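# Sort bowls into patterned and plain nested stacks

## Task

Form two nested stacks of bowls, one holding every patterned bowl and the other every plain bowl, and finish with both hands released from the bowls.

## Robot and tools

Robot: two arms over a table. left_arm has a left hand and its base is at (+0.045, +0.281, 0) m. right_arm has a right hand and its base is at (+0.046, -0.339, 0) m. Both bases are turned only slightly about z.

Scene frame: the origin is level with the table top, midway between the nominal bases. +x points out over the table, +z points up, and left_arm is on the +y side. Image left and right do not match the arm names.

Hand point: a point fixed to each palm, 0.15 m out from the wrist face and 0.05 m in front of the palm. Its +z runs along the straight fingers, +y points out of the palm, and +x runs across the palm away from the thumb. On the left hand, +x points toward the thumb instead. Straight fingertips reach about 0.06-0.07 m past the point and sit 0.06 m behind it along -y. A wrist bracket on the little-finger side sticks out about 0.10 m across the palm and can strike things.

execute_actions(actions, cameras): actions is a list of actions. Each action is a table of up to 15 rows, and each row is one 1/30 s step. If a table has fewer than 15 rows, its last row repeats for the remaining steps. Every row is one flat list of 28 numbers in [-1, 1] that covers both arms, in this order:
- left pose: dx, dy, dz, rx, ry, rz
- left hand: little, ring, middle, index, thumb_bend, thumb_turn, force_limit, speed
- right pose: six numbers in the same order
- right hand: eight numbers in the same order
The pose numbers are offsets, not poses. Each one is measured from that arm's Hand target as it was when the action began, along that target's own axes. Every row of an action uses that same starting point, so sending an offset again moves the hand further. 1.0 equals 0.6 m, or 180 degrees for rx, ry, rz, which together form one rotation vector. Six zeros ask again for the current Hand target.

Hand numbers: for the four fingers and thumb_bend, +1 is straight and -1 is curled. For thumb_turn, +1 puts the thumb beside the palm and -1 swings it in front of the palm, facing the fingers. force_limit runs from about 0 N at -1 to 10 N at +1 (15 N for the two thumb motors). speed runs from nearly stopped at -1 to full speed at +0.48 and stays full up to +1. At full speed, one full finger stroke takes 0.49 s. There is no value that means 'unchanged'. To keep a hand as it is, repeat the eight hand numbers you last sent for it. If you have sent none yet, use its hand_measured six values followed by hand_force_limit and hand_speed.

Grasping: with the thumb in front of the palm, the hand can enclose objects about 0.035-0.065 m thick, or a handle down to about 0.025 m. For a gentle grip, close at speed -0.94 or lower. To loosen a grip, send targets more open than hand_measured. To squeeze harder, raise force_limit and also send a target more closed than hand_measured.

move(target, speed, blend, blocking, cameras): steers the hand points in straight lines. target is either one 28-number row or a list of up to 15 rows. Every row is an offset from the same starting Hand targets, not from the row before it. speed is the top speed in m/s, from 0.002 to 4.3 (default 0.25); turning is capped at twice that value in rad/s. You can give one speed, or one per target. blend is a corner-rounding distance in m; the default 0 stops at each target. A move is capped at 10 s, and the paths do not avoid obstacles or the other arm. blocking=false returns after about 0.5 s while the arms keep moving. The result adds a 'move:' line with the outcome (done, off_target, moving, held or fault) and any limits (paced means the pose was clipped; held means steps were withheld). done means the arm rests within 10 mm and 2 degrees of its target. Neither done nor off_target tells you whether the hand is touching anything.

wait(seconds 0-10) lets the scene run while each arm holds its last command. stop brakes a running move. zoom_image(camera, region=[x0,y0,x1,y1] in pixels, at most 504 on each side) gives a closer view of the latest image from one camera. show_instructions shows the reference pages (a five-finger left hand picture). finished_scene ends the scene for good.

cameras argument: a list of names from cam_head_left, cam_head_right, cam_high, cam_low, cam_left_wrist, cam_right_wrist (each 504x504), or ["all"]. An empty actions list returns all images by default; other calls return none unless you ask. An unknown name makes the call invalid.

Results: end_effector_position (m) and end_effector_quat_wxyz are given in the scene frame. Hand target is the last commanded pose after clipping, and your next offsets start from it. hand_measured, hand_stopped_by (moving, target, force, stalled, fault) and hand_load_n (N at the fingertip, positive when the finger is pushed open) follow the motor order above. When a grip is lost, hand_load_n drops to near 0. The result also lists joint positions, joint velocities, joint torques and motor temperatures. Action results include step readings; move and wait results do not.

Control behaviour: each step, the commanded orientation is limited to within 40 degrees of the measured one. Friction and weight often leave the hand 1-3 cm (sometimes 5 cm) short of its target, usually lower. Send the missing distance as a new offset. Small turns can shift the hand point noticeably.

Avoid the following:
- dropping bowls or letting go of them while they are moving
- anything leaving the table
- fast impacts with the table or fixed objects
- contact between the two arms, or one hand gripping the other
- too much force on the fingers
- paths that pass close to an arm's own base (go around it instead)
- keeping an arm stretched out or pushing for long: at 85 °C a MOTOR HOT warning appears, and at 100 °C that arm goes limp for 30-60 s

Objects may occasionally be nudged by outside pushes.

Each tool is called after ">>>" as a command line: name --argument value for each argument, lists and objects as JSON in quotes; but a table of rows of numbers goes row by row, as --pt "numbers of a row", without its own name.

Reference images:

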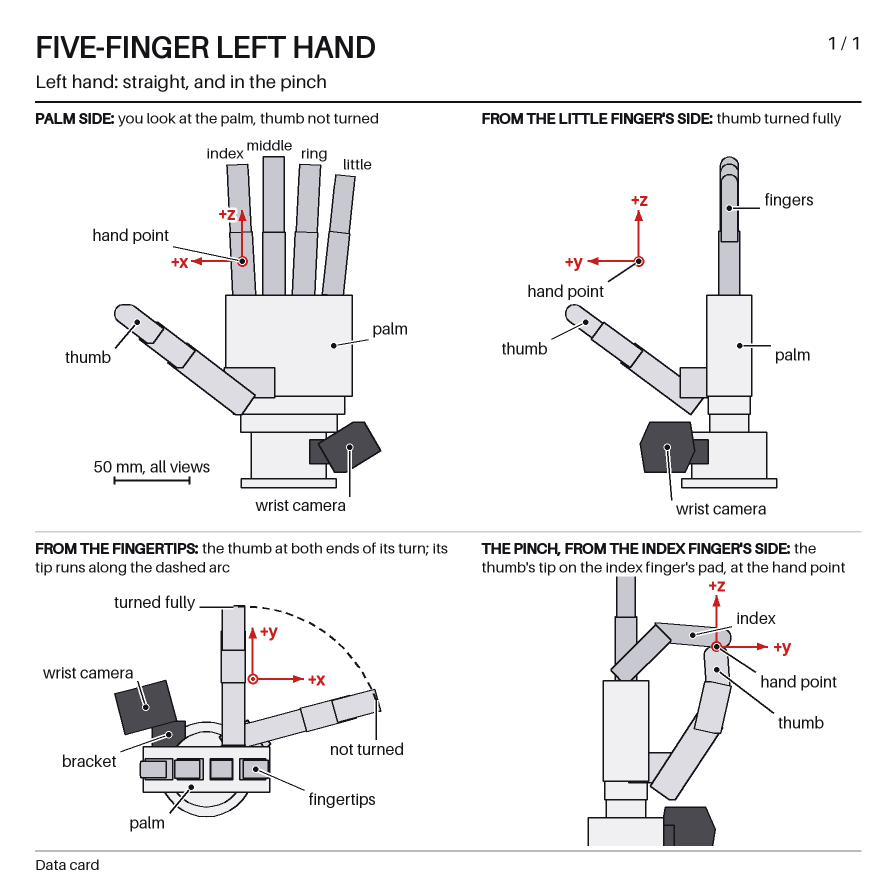

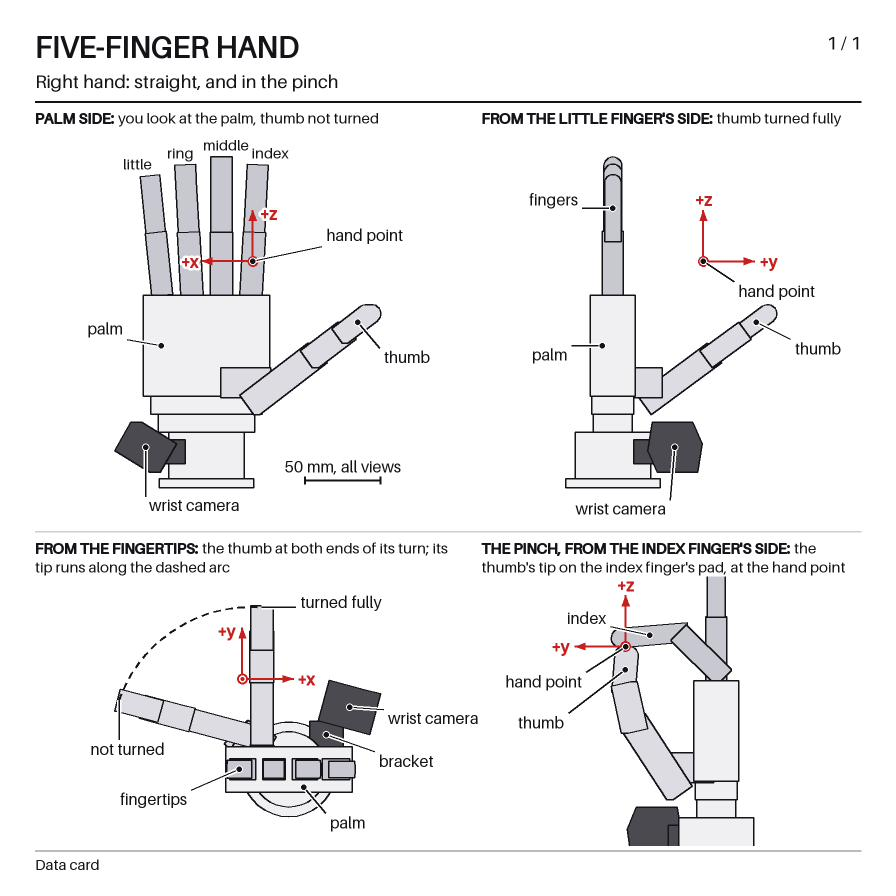

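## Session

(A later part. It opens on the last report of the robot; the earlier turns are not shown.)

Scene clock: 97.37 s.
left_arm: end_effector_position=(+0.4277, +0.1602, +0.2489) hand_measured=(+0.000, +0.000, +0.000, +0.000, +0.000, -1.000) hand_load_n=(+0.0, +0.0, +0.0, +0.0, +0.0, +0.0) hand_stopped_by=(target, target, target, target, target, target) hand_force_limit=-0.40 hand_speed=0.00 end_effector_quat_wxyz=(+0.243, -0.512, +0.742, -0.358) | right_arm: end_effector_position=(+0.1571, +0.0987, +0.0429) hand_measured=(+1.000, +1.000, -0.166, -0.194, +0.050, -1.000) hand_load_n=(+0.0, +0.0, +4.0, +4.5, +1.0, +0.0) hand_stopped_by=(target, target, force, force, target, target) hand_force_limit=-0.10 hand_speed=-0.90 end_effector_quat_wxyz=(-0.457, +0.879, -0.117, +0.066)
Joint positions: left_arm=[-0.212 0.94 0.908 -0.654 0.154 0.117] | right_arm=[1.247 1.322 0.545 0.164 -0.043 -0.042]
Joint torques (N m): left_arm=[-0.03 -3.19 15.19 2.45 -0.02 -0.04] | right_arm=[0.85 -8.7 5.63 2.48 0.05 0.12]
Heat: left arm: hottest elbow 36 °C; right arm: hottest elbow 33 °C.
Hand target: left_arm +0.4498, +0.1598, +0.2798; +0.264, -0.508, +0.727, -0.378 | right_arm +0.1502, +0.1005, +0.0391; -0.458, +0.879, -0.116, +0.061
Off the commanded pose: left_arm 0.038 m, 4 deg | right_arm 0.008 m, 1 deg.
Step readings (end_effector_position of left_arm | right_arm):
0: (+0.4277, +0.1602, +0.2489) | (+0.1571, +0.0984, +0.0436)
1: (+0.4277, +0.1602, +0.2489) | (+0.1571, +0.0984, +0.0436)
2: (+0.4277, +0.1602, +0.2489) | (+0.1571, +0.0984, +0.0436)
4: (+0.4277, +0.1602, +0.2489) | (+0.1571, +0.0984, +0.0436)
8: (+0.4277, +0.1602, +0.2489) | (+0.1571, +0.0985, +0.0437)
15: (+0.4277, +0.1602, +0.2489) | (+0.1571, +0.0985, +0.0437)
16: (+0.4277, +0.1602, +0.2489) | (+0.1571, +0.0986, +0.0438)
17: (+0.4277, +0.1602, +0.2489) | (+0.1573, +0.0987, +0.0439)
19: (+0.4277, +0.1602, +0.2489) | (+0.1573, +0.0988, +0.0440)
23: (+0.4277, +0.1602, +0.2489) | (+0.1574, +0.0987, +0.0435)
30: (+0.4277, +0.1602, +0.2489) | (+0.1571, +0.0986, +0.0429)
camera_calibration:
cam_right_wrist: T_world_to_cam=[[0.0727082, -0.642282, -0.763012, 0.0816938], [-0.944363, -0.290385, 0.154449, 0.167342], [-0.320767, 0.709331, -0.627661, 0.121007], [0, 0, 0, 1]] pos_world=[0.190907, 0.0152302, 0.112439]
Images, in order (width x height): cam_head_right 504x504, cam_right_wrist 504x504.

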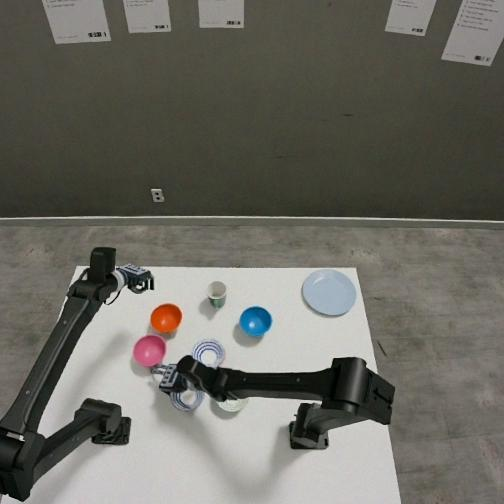

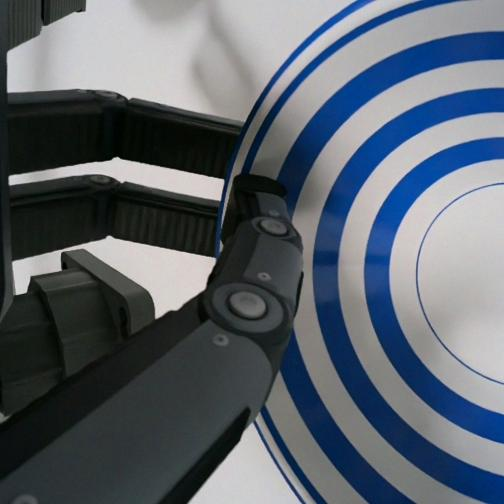

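>>> move --pt "0 0 0 0 0 0 0 0 0 0 0 -1 -0.4 0.0 0 -0.0956 -0.0669 0.05 0 0 1 1 -0.6 -0.6 0.05 -1 -0.1 -0.9" --pt "0 0 0 0 0 0 0 0 0 0 0 -1 -0.4 0.0 0.2745 -0.1438 -0.1025 0.015 0 0 1 1 -0.6 -0.6 0.05 -1 -0.1 -0.9" --speed '[0.08, 0.12]' --cameras '["cam_low", "cam_right_wrist", "cam_high", "cam_head_right"]'

>>> zoom_image --camera "cam_low" --region '[80, 220, 240, 350]'

>>> zoom_image --camera "cam_high" --region '[160, 130, 300, 270]'

>>> zoom_image --camera "cam_head_right" --region '[150, 290, 270, 410]'

Scene clock: 102.50 s.
left_arm: end_effector_position=(+0.4277, +0.1602, +0.2489) hand_measured=(+0.000, +0.000, +0.000, +0.000, +0.000, -1.000) hand_load_n=(+0.0, +0.0, +0.0, +0.0, +0.0, +0.0) hand_stopped_by=(target, target, target, target, target, target) hand_force_limit=-0.40 hand_speed=0.00 end_effector_quat_wxyz=(+0.243, -0.512, +0.742, -0.358) | right_arm: end_effector_position=(+0.2868, +0.0453, +0.1241) hand_measured=(+1.000, +1.000, -0.166, -0.192, +0.050, -1.000) hand_load_n=(+0.0, +0.0, +0.5, +5.0, +1.0, +0.5) hand_stopped_by=(target, target, force, force, target, target) hand_force_limit=-0.10 hand_speed=-0.90 end_effector_quat_wxyz=(-0.465, +0.876, -0.122, +0.046)
Joint positions: left_arm=[-0.212 0.94 0.908 -0.654 0.154 0.117] | right_arm=[0.811 1.222 0.727 -0.172 -0.429 -0.278]
Joint torques (N m): left_arm=[0.03 -3.02 15.19 2.47 -0.01 -0.04] | right_arm=[-1.26 -8.41 10.92 1.44 -0.25 -0.15]
Heat: left arm: hottest elbow 36 °C; right arm: hottest elbow 33 °C.
Hand target: left_arm +0.4498, +0.1598, +0.2798; +0.264, -0.508, +0.727, -0.378 | right_arm +0.3088, +0.0569, +0.1451; -0.478, +0.869, -0.114, +0.064
Off the commanded pose: left_arm 0.038 m, 4 deg | right_arm 0.033 m, 3 deg.
move: off_target (left_arm, right_arm)
camera_calibration:
cam_right_wrist: T_world_to_cam=[[0.0497719, -0.623153, -0.780515, 0.107904], [-0.93515, -0.303512, 0.182688, 0.256248], [-0.350738, 0.720806, -0.597848, 0.255829], [0, 0, 0, 1]] pos_world=[0.323989, -0.0393881, 0.190354]
Images, in order (width x height): cam_head_right 504x504, cam_high 504x504, cam_low 504x504, cam_right_wrist 504x504.

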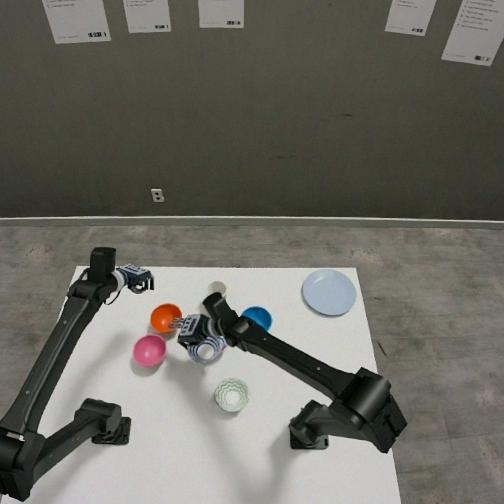

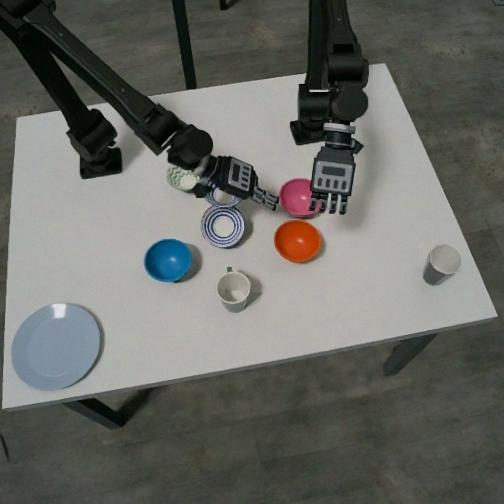

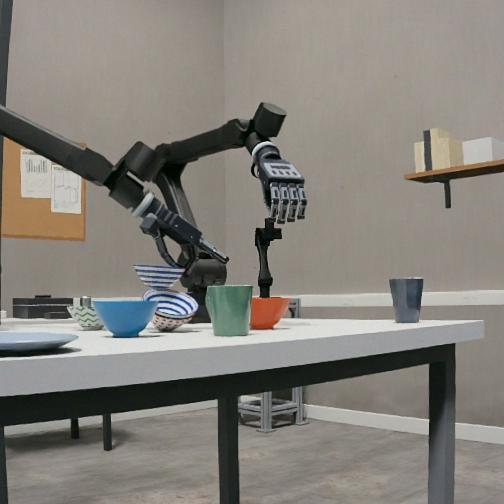

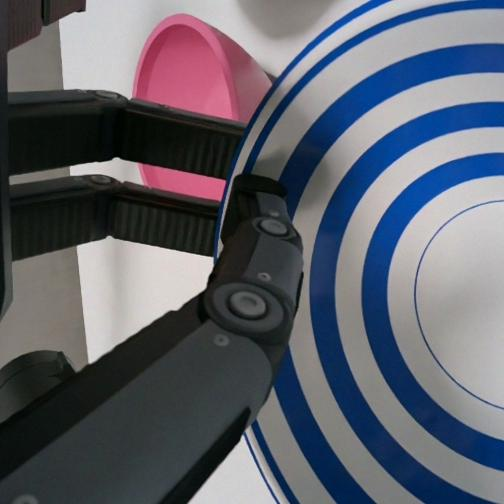

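Scaled by 3.150 from the camera's 504x504 image, which has a finer 720x720 frame.

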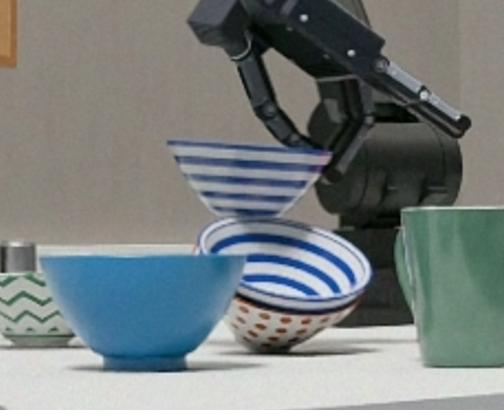

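Scaled by 3.600 from the camera's 504x504 image, which has a finer 720x720 frame.

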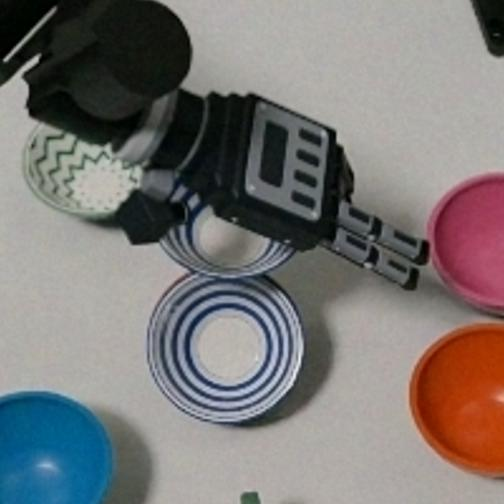

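Scaled by 4.200 from the camera's 504x504 image, which has a finer 720x720 frame.

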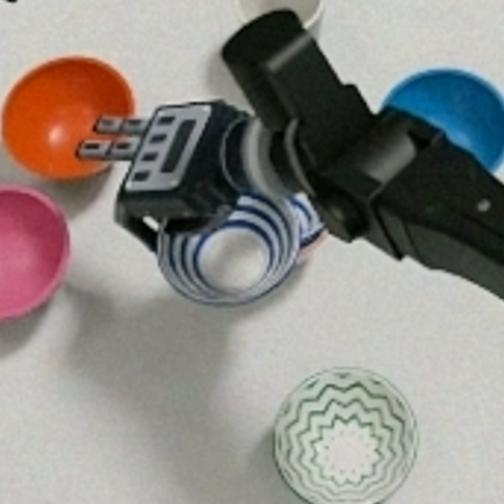

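>>> move --target '[0, 0, 0, 0, 0, 0, 0, 0, 0, 0, 0, -1, -0.4, 0.0, 0, -0.0495, -0.0309, 0.022, 0, 0, 1, 1, -0.6, -0.6, 0.05, -1, -0.1, -0.9]' --speed 0.03 --cameras '["cam_low", "cam_high", "cam_head_right"]'

>>> zoom_image --camera "cam_low" --region '[80, 200, 240, 350]'

>>> zoom_image --camera "cam_high" --region '[160, 130, 300, 270]'

>>> zoom_image --camera "cam_head_right" --region '[150, 290, 270, 410]'

Scene clock: 104.60 s.
left_arm: end_effector_position=(+0.4277, +0.1602, +0.2489) hand_measured=(+0.000, +0.000, +0.000, +0.000, +0.000, -1.000) hand_load_n=(+0.0, +0.0, +0.0, +0.0, +0.0, +0.0) hand_stopped_by=(target, target, target, target, target, target) hand_force_limit=-0.40 hand_speed=0.00 end_effector_quat_wxyz=(+0.243, -0.512, +0.742, -0.358) | right_arm: end_effector_position=(+0.2862, +0.0429, +0.1354) hand_measured=(+1.000, +1.000, -0.164, -0.192, +0.052, -1.000) hand_load_n=(+0.0, +0.0, +6.5, +5.0, +5.0, +0.0) hand_stopped_by=(target, target, force, force, target, target) hand_force_limit=-0.10 hand_speed=-0.90 end_effector_quat_wxyz=(-0.476, +0.870, -0.118, +0.043)
Joint positions: left_arm=[-0.212 0.94 0.908 -0.654 0.154 0.117] | right_arm=[0.797 1.197 0.727 -0.179 -0.457 -0.278]
Joint torques (N m): left_arm=[0.15 -3.14 15.19 2.4 -0.01 -0.03] | right_arm=[-1.26 -11.34 11.66 1.62 -0.4 0.05]
Heat: left arm: hottest elbow 36 °C; right arm: hottest elbow 33 °C.
Hand target: left_arm +0.4498, +0.1598, +0.2798; +0.264, -0.508, +0.727, -0.378 | right_arm +0.3088, +0.0571, +0.1802; -0.508, +0.851, -0.112, +0.068
Off the commanded pose: left_arm 0.038 m, 4 deg | right_arm 0.052 m, 5 deg.
move: off_target (left_arm, right_arm)
Images, in order (width x height): cam_head_right 504x504, cam_high 504x504, cam_low 504x504.

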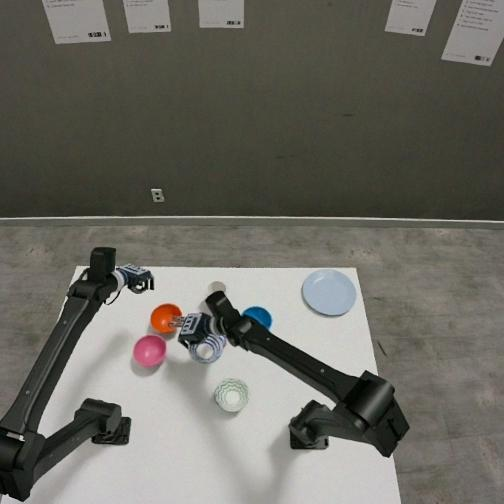

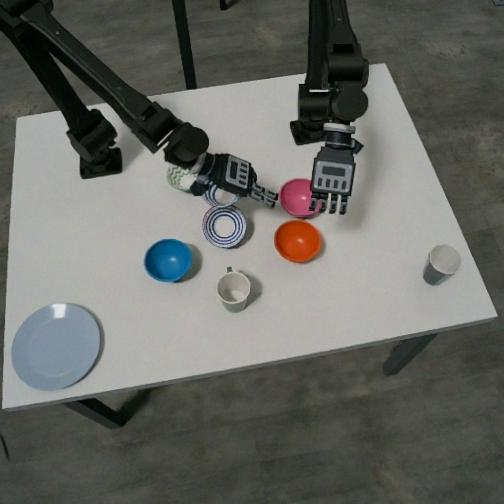

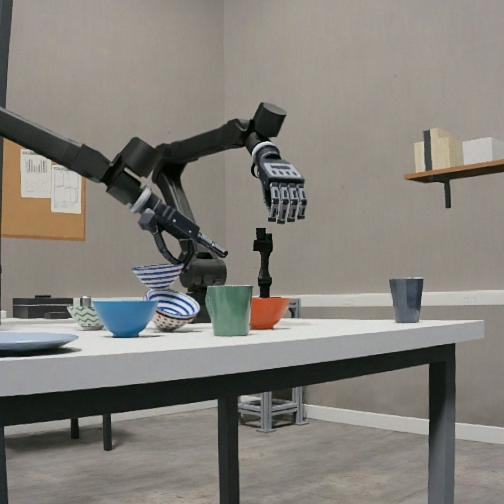

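Scaled by 3.150 from the camera's 504x504 image, which has a finer 720x720 frame.

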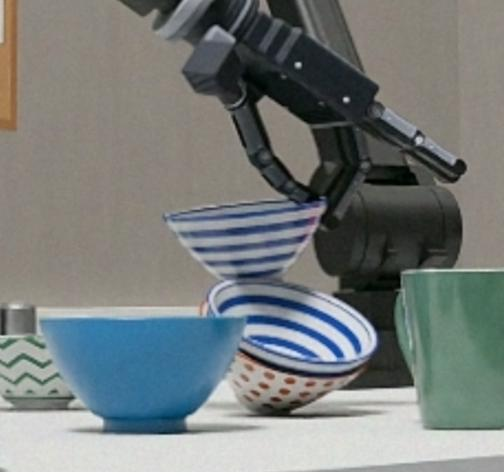

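Scaled by 3.600 from the camera's 504x504 image, which has a finer 720x720 frame.

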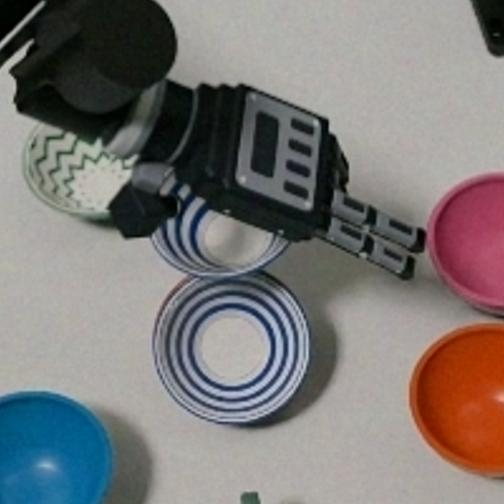

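Scaled by 4.200 from the camera's 504x504 image, which has a finer 720x720 frame.

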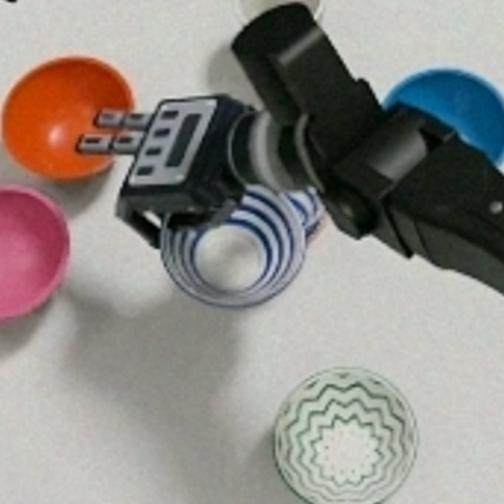

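>>> zoom_image --camera "cam_low" --region '[120, 250, 210, 340]'

>>> zoom_image --camera "cam_high" --region '[185, 165, 265, 255]'

>>> zoom_image --camera "cam_head_right" --region '[170, 320, 250, 380]'

Scaled by 5.600 from the camera's 504x504 image, which has a finer 720x720 frame.

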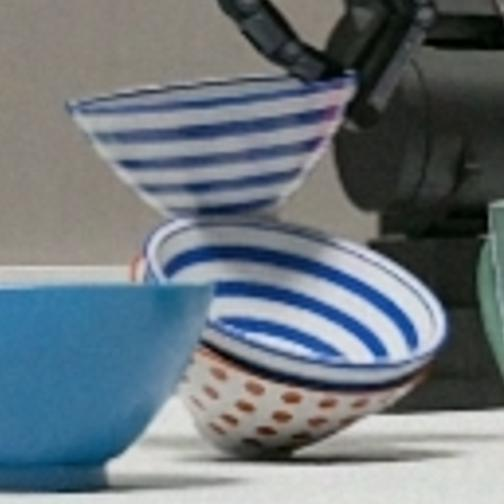

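Scaled by 5.600 from the camera's 504x504 image, which has a finer 720x720 frame.

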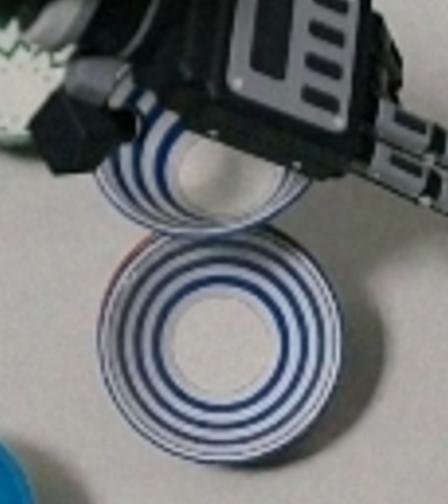

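Scaled by 6.300 from the camera's 504x504 image, which has a finer 720x720 frame.

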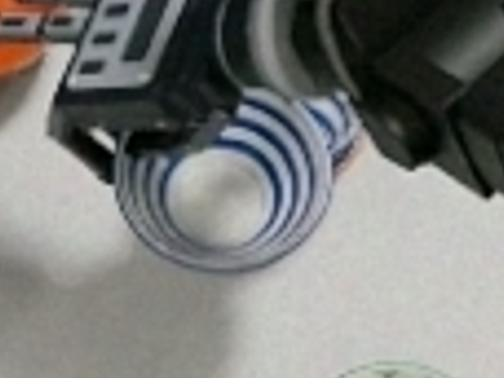

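>>> move --target '[0, 0, 0, 0, 0, 0, 0, 0, 0, 0, 0, -1, -0.4, 0.0, -0.0957, -0.005, 0.0263, -0.0036, -0.035, -0.0188, 1, 1, -0.6, -0.6, 0.05, -1, -0.1, -0.9]' --speed 0.04 --cameras '["cam_low", "cam_high", "cam_head_right"]'

>>> zoom_image --camera "cam_low" --region '[80, 220, 240, 350]'

>>> zoom_image --camera "cam_high" --region '[160, 130, 300, 270]'

Scene clock: 111.47 s.
left_arm: end_effector_position=(+0.4277, +0.1602, +0.2489) hand_measured=(+0.000, +0.000, +0.000, +0.000, +0.000, -1.000) hand_load_n=(+0.0, +0.0, +0.0, +0.0, +0.0, +0.0) hand_stopped_by=(target, target, target, target, target, target) hand_force_limit=-0.40 hand_speed=0.00 end_effector_quat_wxyz=(+0.243, -0.512, +0.742, -0.358) | right_arm: end_effector_position=(+0.2479, +0.0639, +0.1376) hand_measured=(+1.000, +1.000, -0.164, -0.192, +0.052, -1.000) hand_load_n=(+0.0, +0.0, +6.0, +5.0, +4.5, +0.0) hand_stopped_by=(target, target, force, force, target, target) hand_force_limit=-0.10 hand_speed=-0.90 end_effector_quat_wxyz=(-0.479, +0.874, -0.076, +0.021)
Joint positions: left_arm=[-0.212 0.94 0.908 -0.654 0.154 0.117] | right_arm=[0.894 1.19 0.727 -0.181 -0.457 -0.278]
Joint torques (N m): left_arm=[0.03 -3.02 15.16 2.41 -0.02 -0.04] | right_arm=[0.85 -10.05 11.66 1.59 -0.27 0.02]
Heat: left arm: hottest elbow 36 °C; right arm: hottest elbow 35 °C.
Hand target: left_arm +0.4498, +0.1598, +0.2798; +0.264, -0.508, +0.727, -0.378 | right_arm +0.2573, +0.0869, +0.1752; -0.506, +0.860, -0.059, +0.035
Off the commanded pose: left_arm 0.038 m, 4 deg | right_arm 0.045 m, 4 deg.
move: off_target (left_arm, right_arm)
Images, in order (width x height): cam_head_right 504x504, cam_high 504x504, cam_low 504x504.

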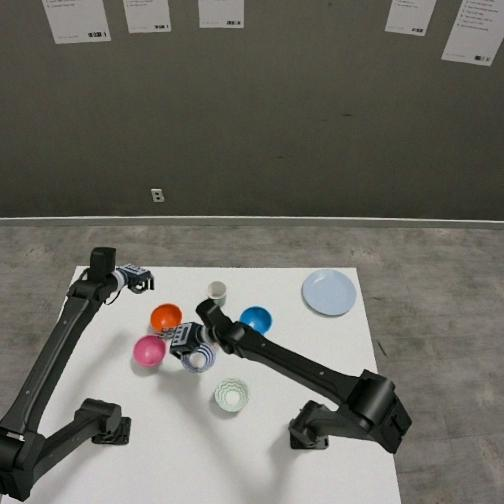

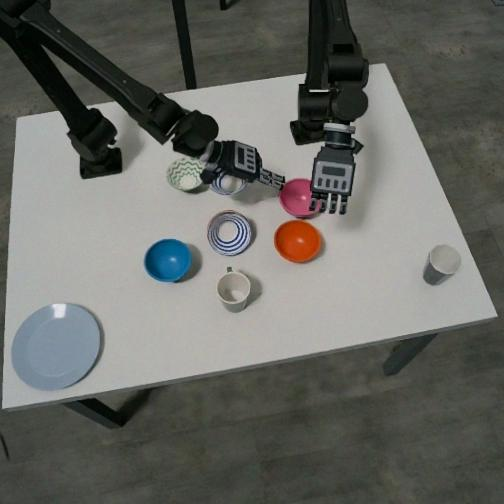

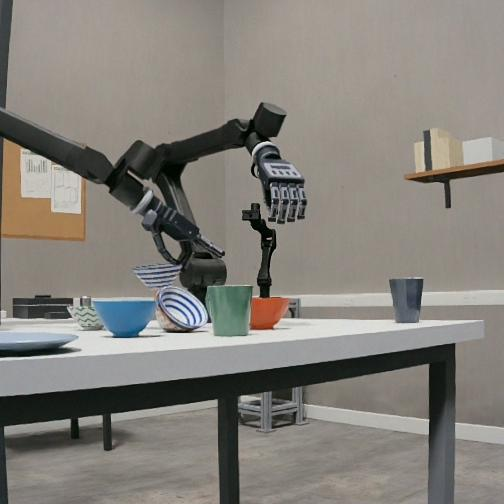

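Scaled by 3.150 from the camera's 504x504 image, which has a finer 720x720 frame.

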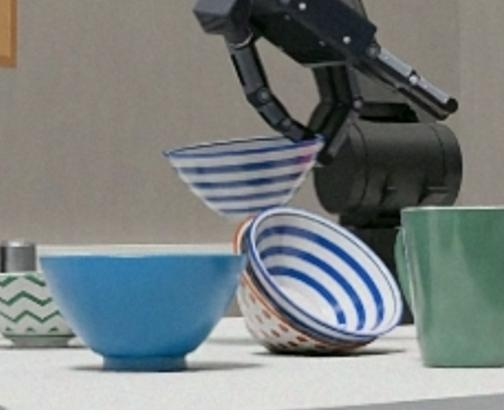

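Scaled by 3.600 from the camera's 504x504 image, which has a finer 720x720 frame.

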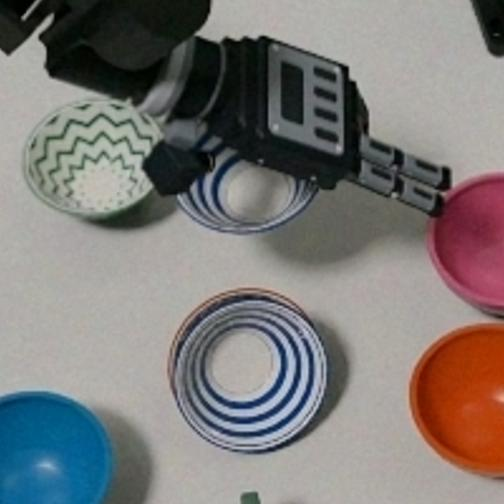

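>>> move --pt "0 0 0 0 0 0 0 0 0 0 0 -1 -0.4 0.0 0 -0.0583 -0.0324 0.027 0 0 1 1 -0.6 -0.6 0.05 -1 -0.1 -0.9" --pt "0 0 0 0 0 0 0 0 0 0 0 -1 -0.4 0.0 -0.1257 0.097 -0.1912 -0.018 0.034 0.021 1 1 -0.6 -0.6 0.05 -1 -0.1 -0.9" --speed 0.1 --cameras '["cam_low", "cam_high", "cam_head_right", "cam_right_wrist"]'

>>> zoom_image --camera "cam_low" --region '[80, 220, 240, 350]'

>>> zoom_image --camera "cam_high" --region '[140, 110, 280, 250]'

>>> zoom_image --camera "cam_head_right" --region '[160, 310, 280, 430]'

Scene clock: 121.77 s.
left_arm: end_effector_position=(+0.4277, +0.1602, +0.2489) hand_measured=(+0.000, +0.000, +0.000, +0.000, +0.000, -1.000) hand_load_n=(+0.0, +0.0, +0.0, +0.0, +0.0, +0.0) hand_stopped_by=(target, target, target, target, target, target) hand_force_limit=-0.40 hand_speed=0.00 end_effector_quat_wxyz=(+0.243, -0.512, +0.742, -0.358) | right_arm: end_effector_position=(+0.1710, -0.0317, +0.1746) hand_measured=(+1.000, +1.000, -0.164, -0.192, +0.052, -1.000) hand_load_n=(+0.0, +0.0, +6.5, +5.0, +5.0, +0.0) hand_stopped_by=(target, target, force, force, target, target) hand_force_limit=-0.10 hand_speed=-0.90 end_effector_quat_wxyz=(-0.472, +0.872, -0.116, +0.066)
Joint positions: left_arm=[-0.212 0.94 0.908 -0.654 0.154 0.117] | right_arm=[0.976 0.684 0.555 -0.474 -0.272 -0.19]
Joint torques (N m): left_arm=[0.03 -3.02 15.21 2.45 -0.02 -0.04] | right_arm=[0.85 -4.37 7.79 1.66 -0.07 0.13]
Heat: left arm: hottest elbow 37 °C; right arm: hottest elbow 37 °C.
Hand target: left_arm +0.4498, +0.1598, +0.2798; +0.264, -0.508, +0.727, -0.378 | right_arm +0.1650, -0.0302, +0.1799; -0.479, +0.868, -0.115, +0.063
Off the commanded pose: left_arm 0.038 m, 4 deg | right_arm 0.008 m, 1 deg.
move: off_target (left_arm)
camera_calibration:
cam_right_wrist: T_world_to_cam=[[0.0775424, -0.615962, -0.78395, 0.101136], [-0.944723, -0.296648, 0.139636, 0.124764], [-0.318568, 0.729788, -0.604916, 0.296896], [0, 0, 0, 1]] pos_world=[0.204606, -0.117365, 0.241462]
Images, in order (width x height): cam_head_right 504x504, cam_high 504x504, cam_low 504x504, cam_right_wrist 504x504.

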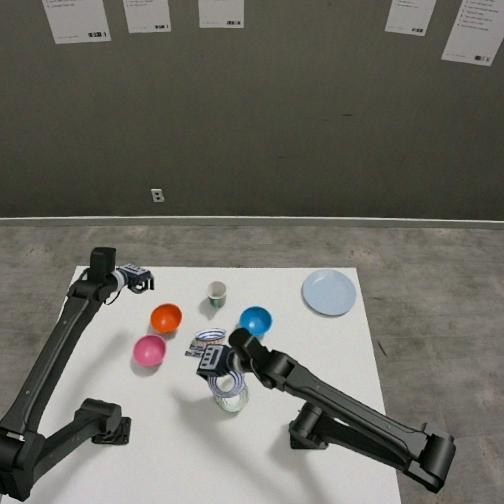

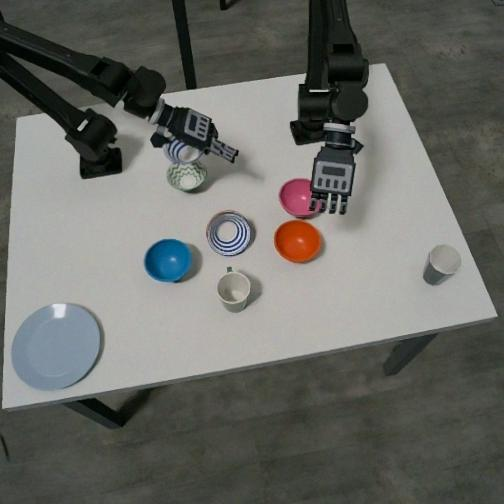

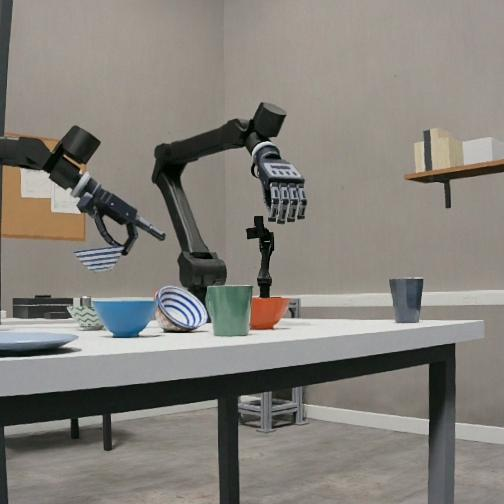

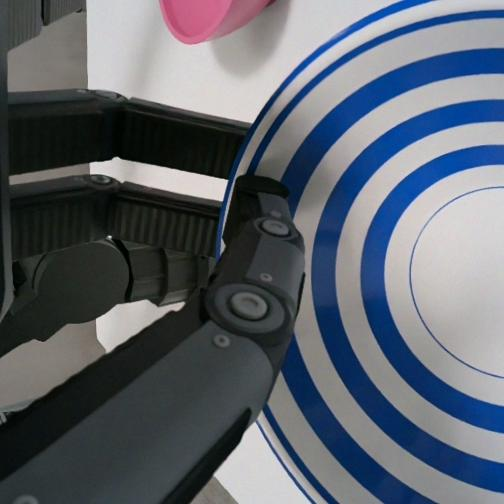

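Scaled by 3.150 from the camera's 504x504 image, which has a finer 720x720 frame.

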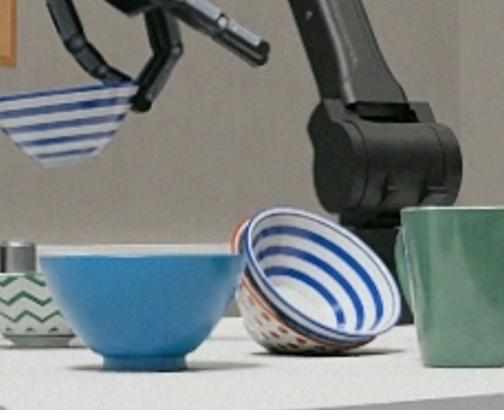

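Scaled by 3.600 from the camera's 504x504 image, which has a finer 720x720 frame.

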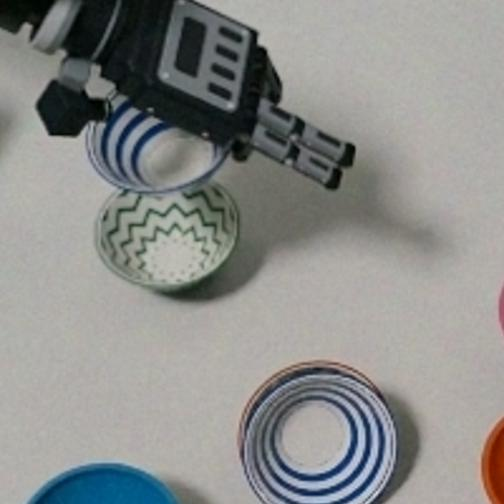

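Scaled by 4.200 from the camera's 504x504 image, which has a finer 720x720 frame.

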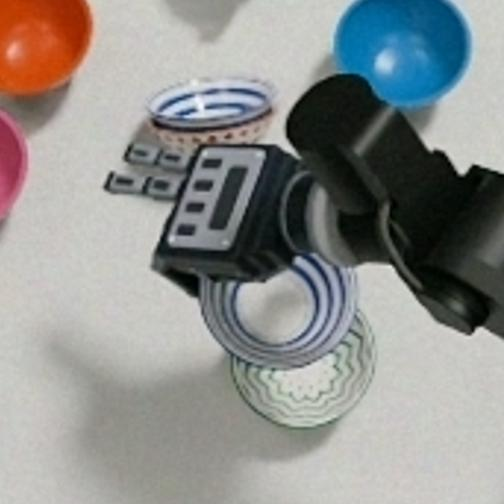

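>>> move --target '[0, 0, 0, 0, 0, 0, 0, 0, 0, 0, 0, -1, -0.4, 0.0, -0.0145, 0.1037, 0.0232, 0, 0, 0, 1, 1, -0.6, -0.6, 0.05, -1, -0.1, -0.9]' --speed 0.08 --cameras '["cam_low", "cam_high", "cam_head_right"]'

>>> zoom_image --camera "cam_low" --region '[40, 240, 160, 350]'

>>> zoom_image --camera "cam_high" --region '[140, 110, 260, 230]'

>>> zoom_image --camera "cam_head_right" --region '[180, 340, 280, 440]'

Scene clock: 124.10 s.
left_arm: end_effector_position=(+0.4277, +0.1602, +0.2489) hand_measured=(+0.000, +0.000, +0.000, +0.000, +0.000, -1.000) hand_load_n=(+0.0, +0.0, +0.0, +0.5, +0.0, +0.0) hand_stopped_by=(target, target, target, target, target, target) hand_force_limit=-0.40 hand_speed=0.00 end_effector_quat_wxyz=(+0.243, -0.512, +0.742, -0.358) | right_arm: end_effector_position=(+0.1530, -0.0552, +0.1111) hand_measured=(+1.000, +1.000, -0.164, -0.192, +0.052, -1.000) hand_load_n=(+0.0, +0.0, +6.5, +5.0, +5.0, -0.5) hand_stopped_by=(target, target, force, force, target, target) hand_force_limit=-0.10 hand_speed=-0.90 end_effector_quat_wxyz=(-0.462, +0.877, -0.119, +0.061)
Joint positions: left_arm=[-0.212 0.94 0.908 -0.654 0.154 0.117] | right_arm=[0.985 0.627 0.379 -0.377 -0.266 -0.185]
Joint torques (N m): left_arm=[0.09 -3.02 15.19 2.45 -0.02 -0.05] | right_arm=[0.91 -3.25 7.66 2.78 -0.07 0.17]
Heat: left arm: hottest elbow 37 °C; right arm: hottest elbow 37 °C.
Hand target: left_arm +0.4498, +0.1598, +0.2798; +0.264, -0.508, +0.727, -0.378 | right_arm +0.1508, -0.0486, +0.1199; -0.479, +0.868, -0.115, +0.062
Off the commanded pose: left_arm 0.038 m, 4 deg | right_arm 0.011 m, 2 deg.
move: off_target (left_arm, right_arm)
Images, in order (width x height): cam_head_right 504x504, cam_high 504x504, cam_low 504x504.

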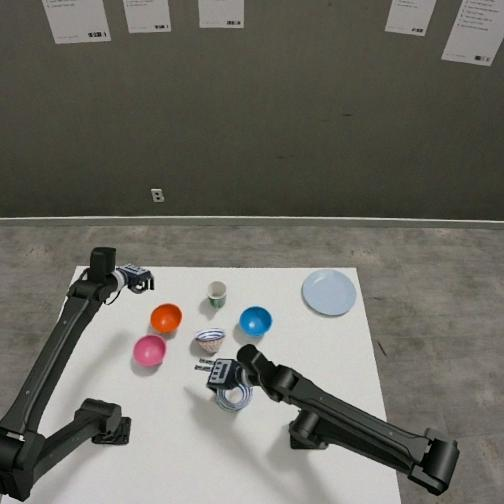

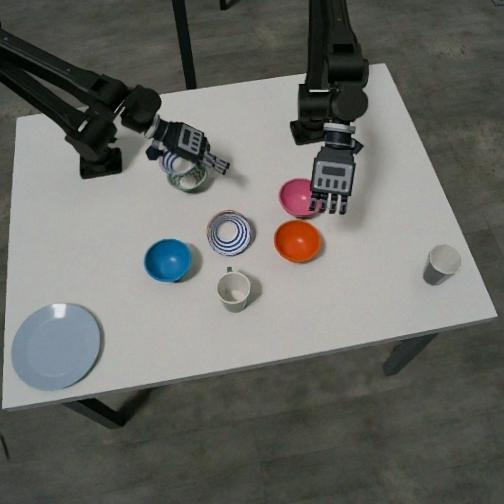

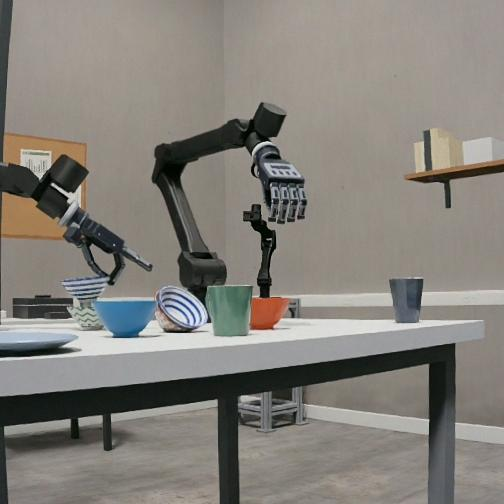

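Scaled by 4.200 from the camera's 504x504 image, which has a finer 720x720 frame.

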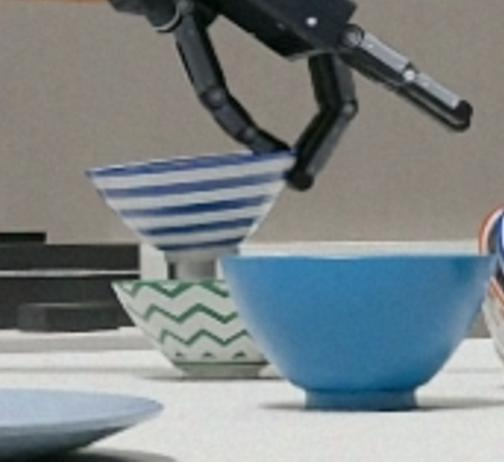

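Scaled by 4.200 from the camera's 504x504 image, which has a finer 720x720 frame.

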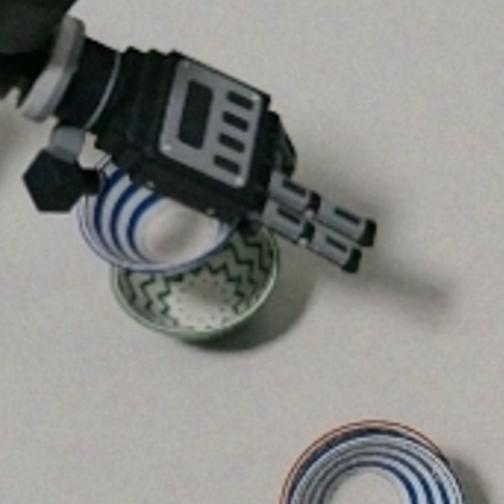

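Scaled by 5.040 from the camera's 504x504 image, which has a finer 720x720 frame.

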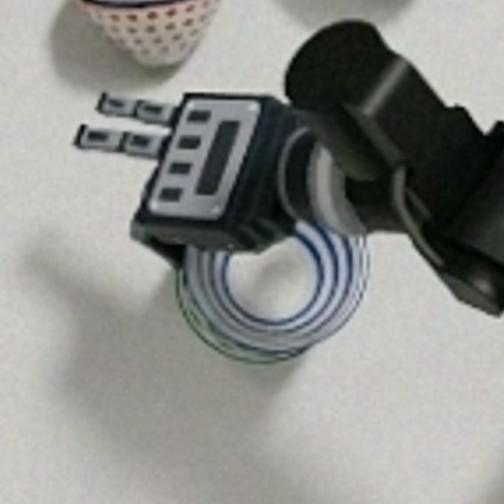

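>>> move --target '[0, 0, 0, 0, 0, 0, 0, 0, 0, 0, 0, -1, -0.4, 0.0, 0.0052, 0.0255, 0.0407, -0.02, 0, 0, 1, 1, -0.6, -0.6, 0.05, -1, -0.1, -0.9]' --speed 0.06 --cameras '["cam_low", "cam_high", "cam_head_right"]'

>>> zoom_image --camera "cam_low" --region '[40, 240, 160, 350]'

>>> zoom_image --camera "cam_high" --region '[140, 110, 260, 230]'

>>> zoom_image --camera "cam_head_right" --region '[180, 340, 280, 440]'

Scene clock: 126.60 s.
left_arm: end_effector_position=(+0.4277, +0.1602, +0.2489) hand_measured=(+0.000, +0.000, +0.000, +0.000, +0.000, -1.000) hand_load_n=(+0.5, +0.0, +0.0, +0.0, +0.5, +0.5) hand_stopped_by=(target, target, target, target, target, target) hand_force_limit=-0.40 hand_speed=0.00 end_effector_quat_wxyz=(+0.243, -0.512, +0.742, -0.358) | right_arm: end_effector_position=(+0.1587, -0.0448, +0.0898) hand_measured=(+1.000, +1.000, -0.164, -0.192, +0.052, -1.000) hand_load_n=(+0.0, +0.0, +6.5, +5.0, +4.5, +0.0) hand_stopped_by=(target, target, force, force, target, target) hand_force_limit=-0.10 hand_speed=-0.90 end_effector_quat_wxyz=(-0.442, +0.887, -0.120, +0.060)
Joint positions: left_arm=[-0.212 0.94 0.908 -0.654 0.154 0.117] | right_arm=[1.004 0.743 0.379 -0.304 -0.239 -0.185]
Joint torques (N m): left_arm=[0.03 -2.96 15.17 2.45 -0.02 -0.04] | right_arm=[1.08 -2.55 7.66 2.78 -0.06 0.13]
Heat: left arm: hottest elbow 37 °C; right arm: hottest elbow 36 °C.
Hand target: left_arm +0.4498, +0.1598, +0.2798; +0.264, -0.508, +0.727, -0.378 | right_arm +0.1571, -0.0374, +0.0939; -0.451, +0.883, -0.117, +0.059
Off the commanded pose: left_arm 0.038 m, 4 deg | right_arm 0.009 m, 1 deg.
move: off_target (left_arm)
Images, in order (width x height): cam_head_right 504x504, cam_high 504x504, cam_low 504x504.

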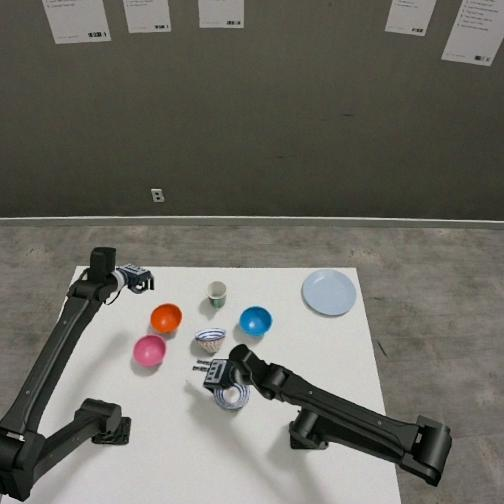

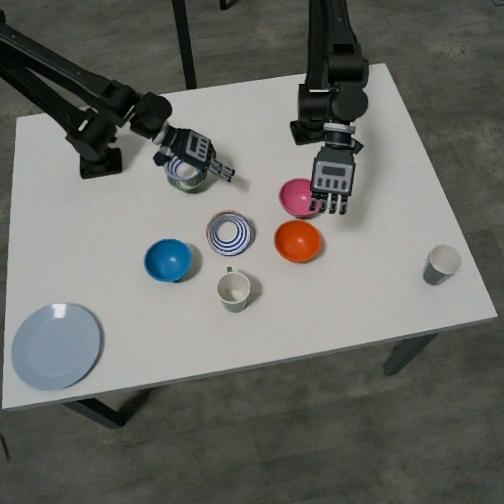

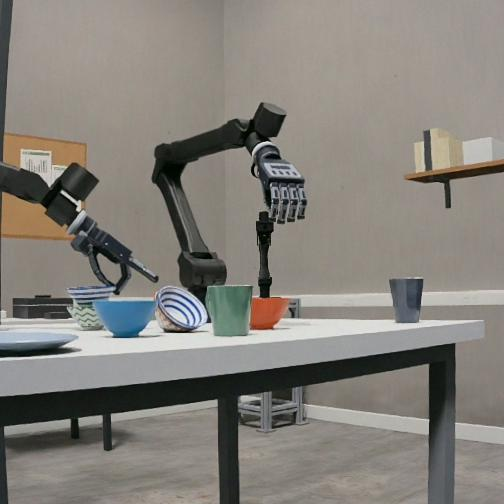

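Scaled by 4.200 from the camera's 504x504 image, which has a finer 720x720 frame.

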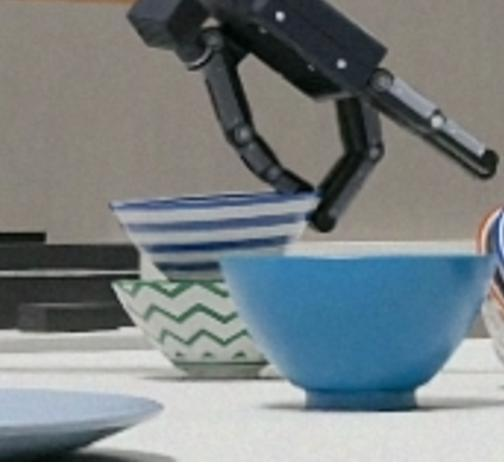

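Scaled by 4.200 from the camera's 504x504 image, which has a finer 720x720 frame.

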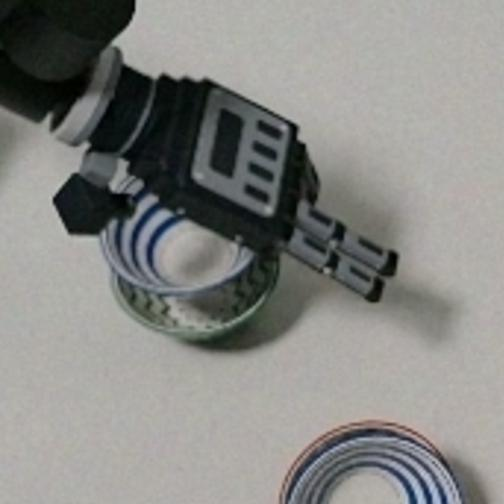

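Scaled by 5.040 from the camera's 504x504 image, which has a finer 720x720 frame.

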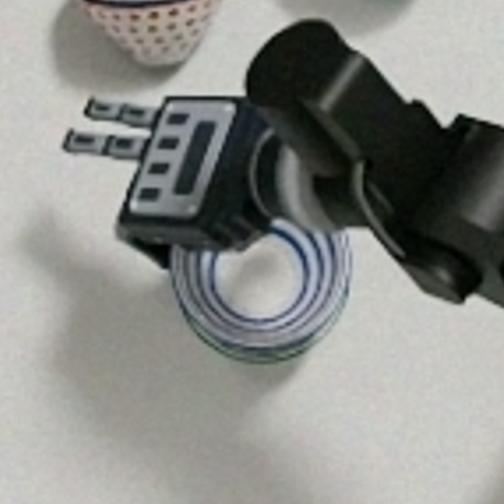

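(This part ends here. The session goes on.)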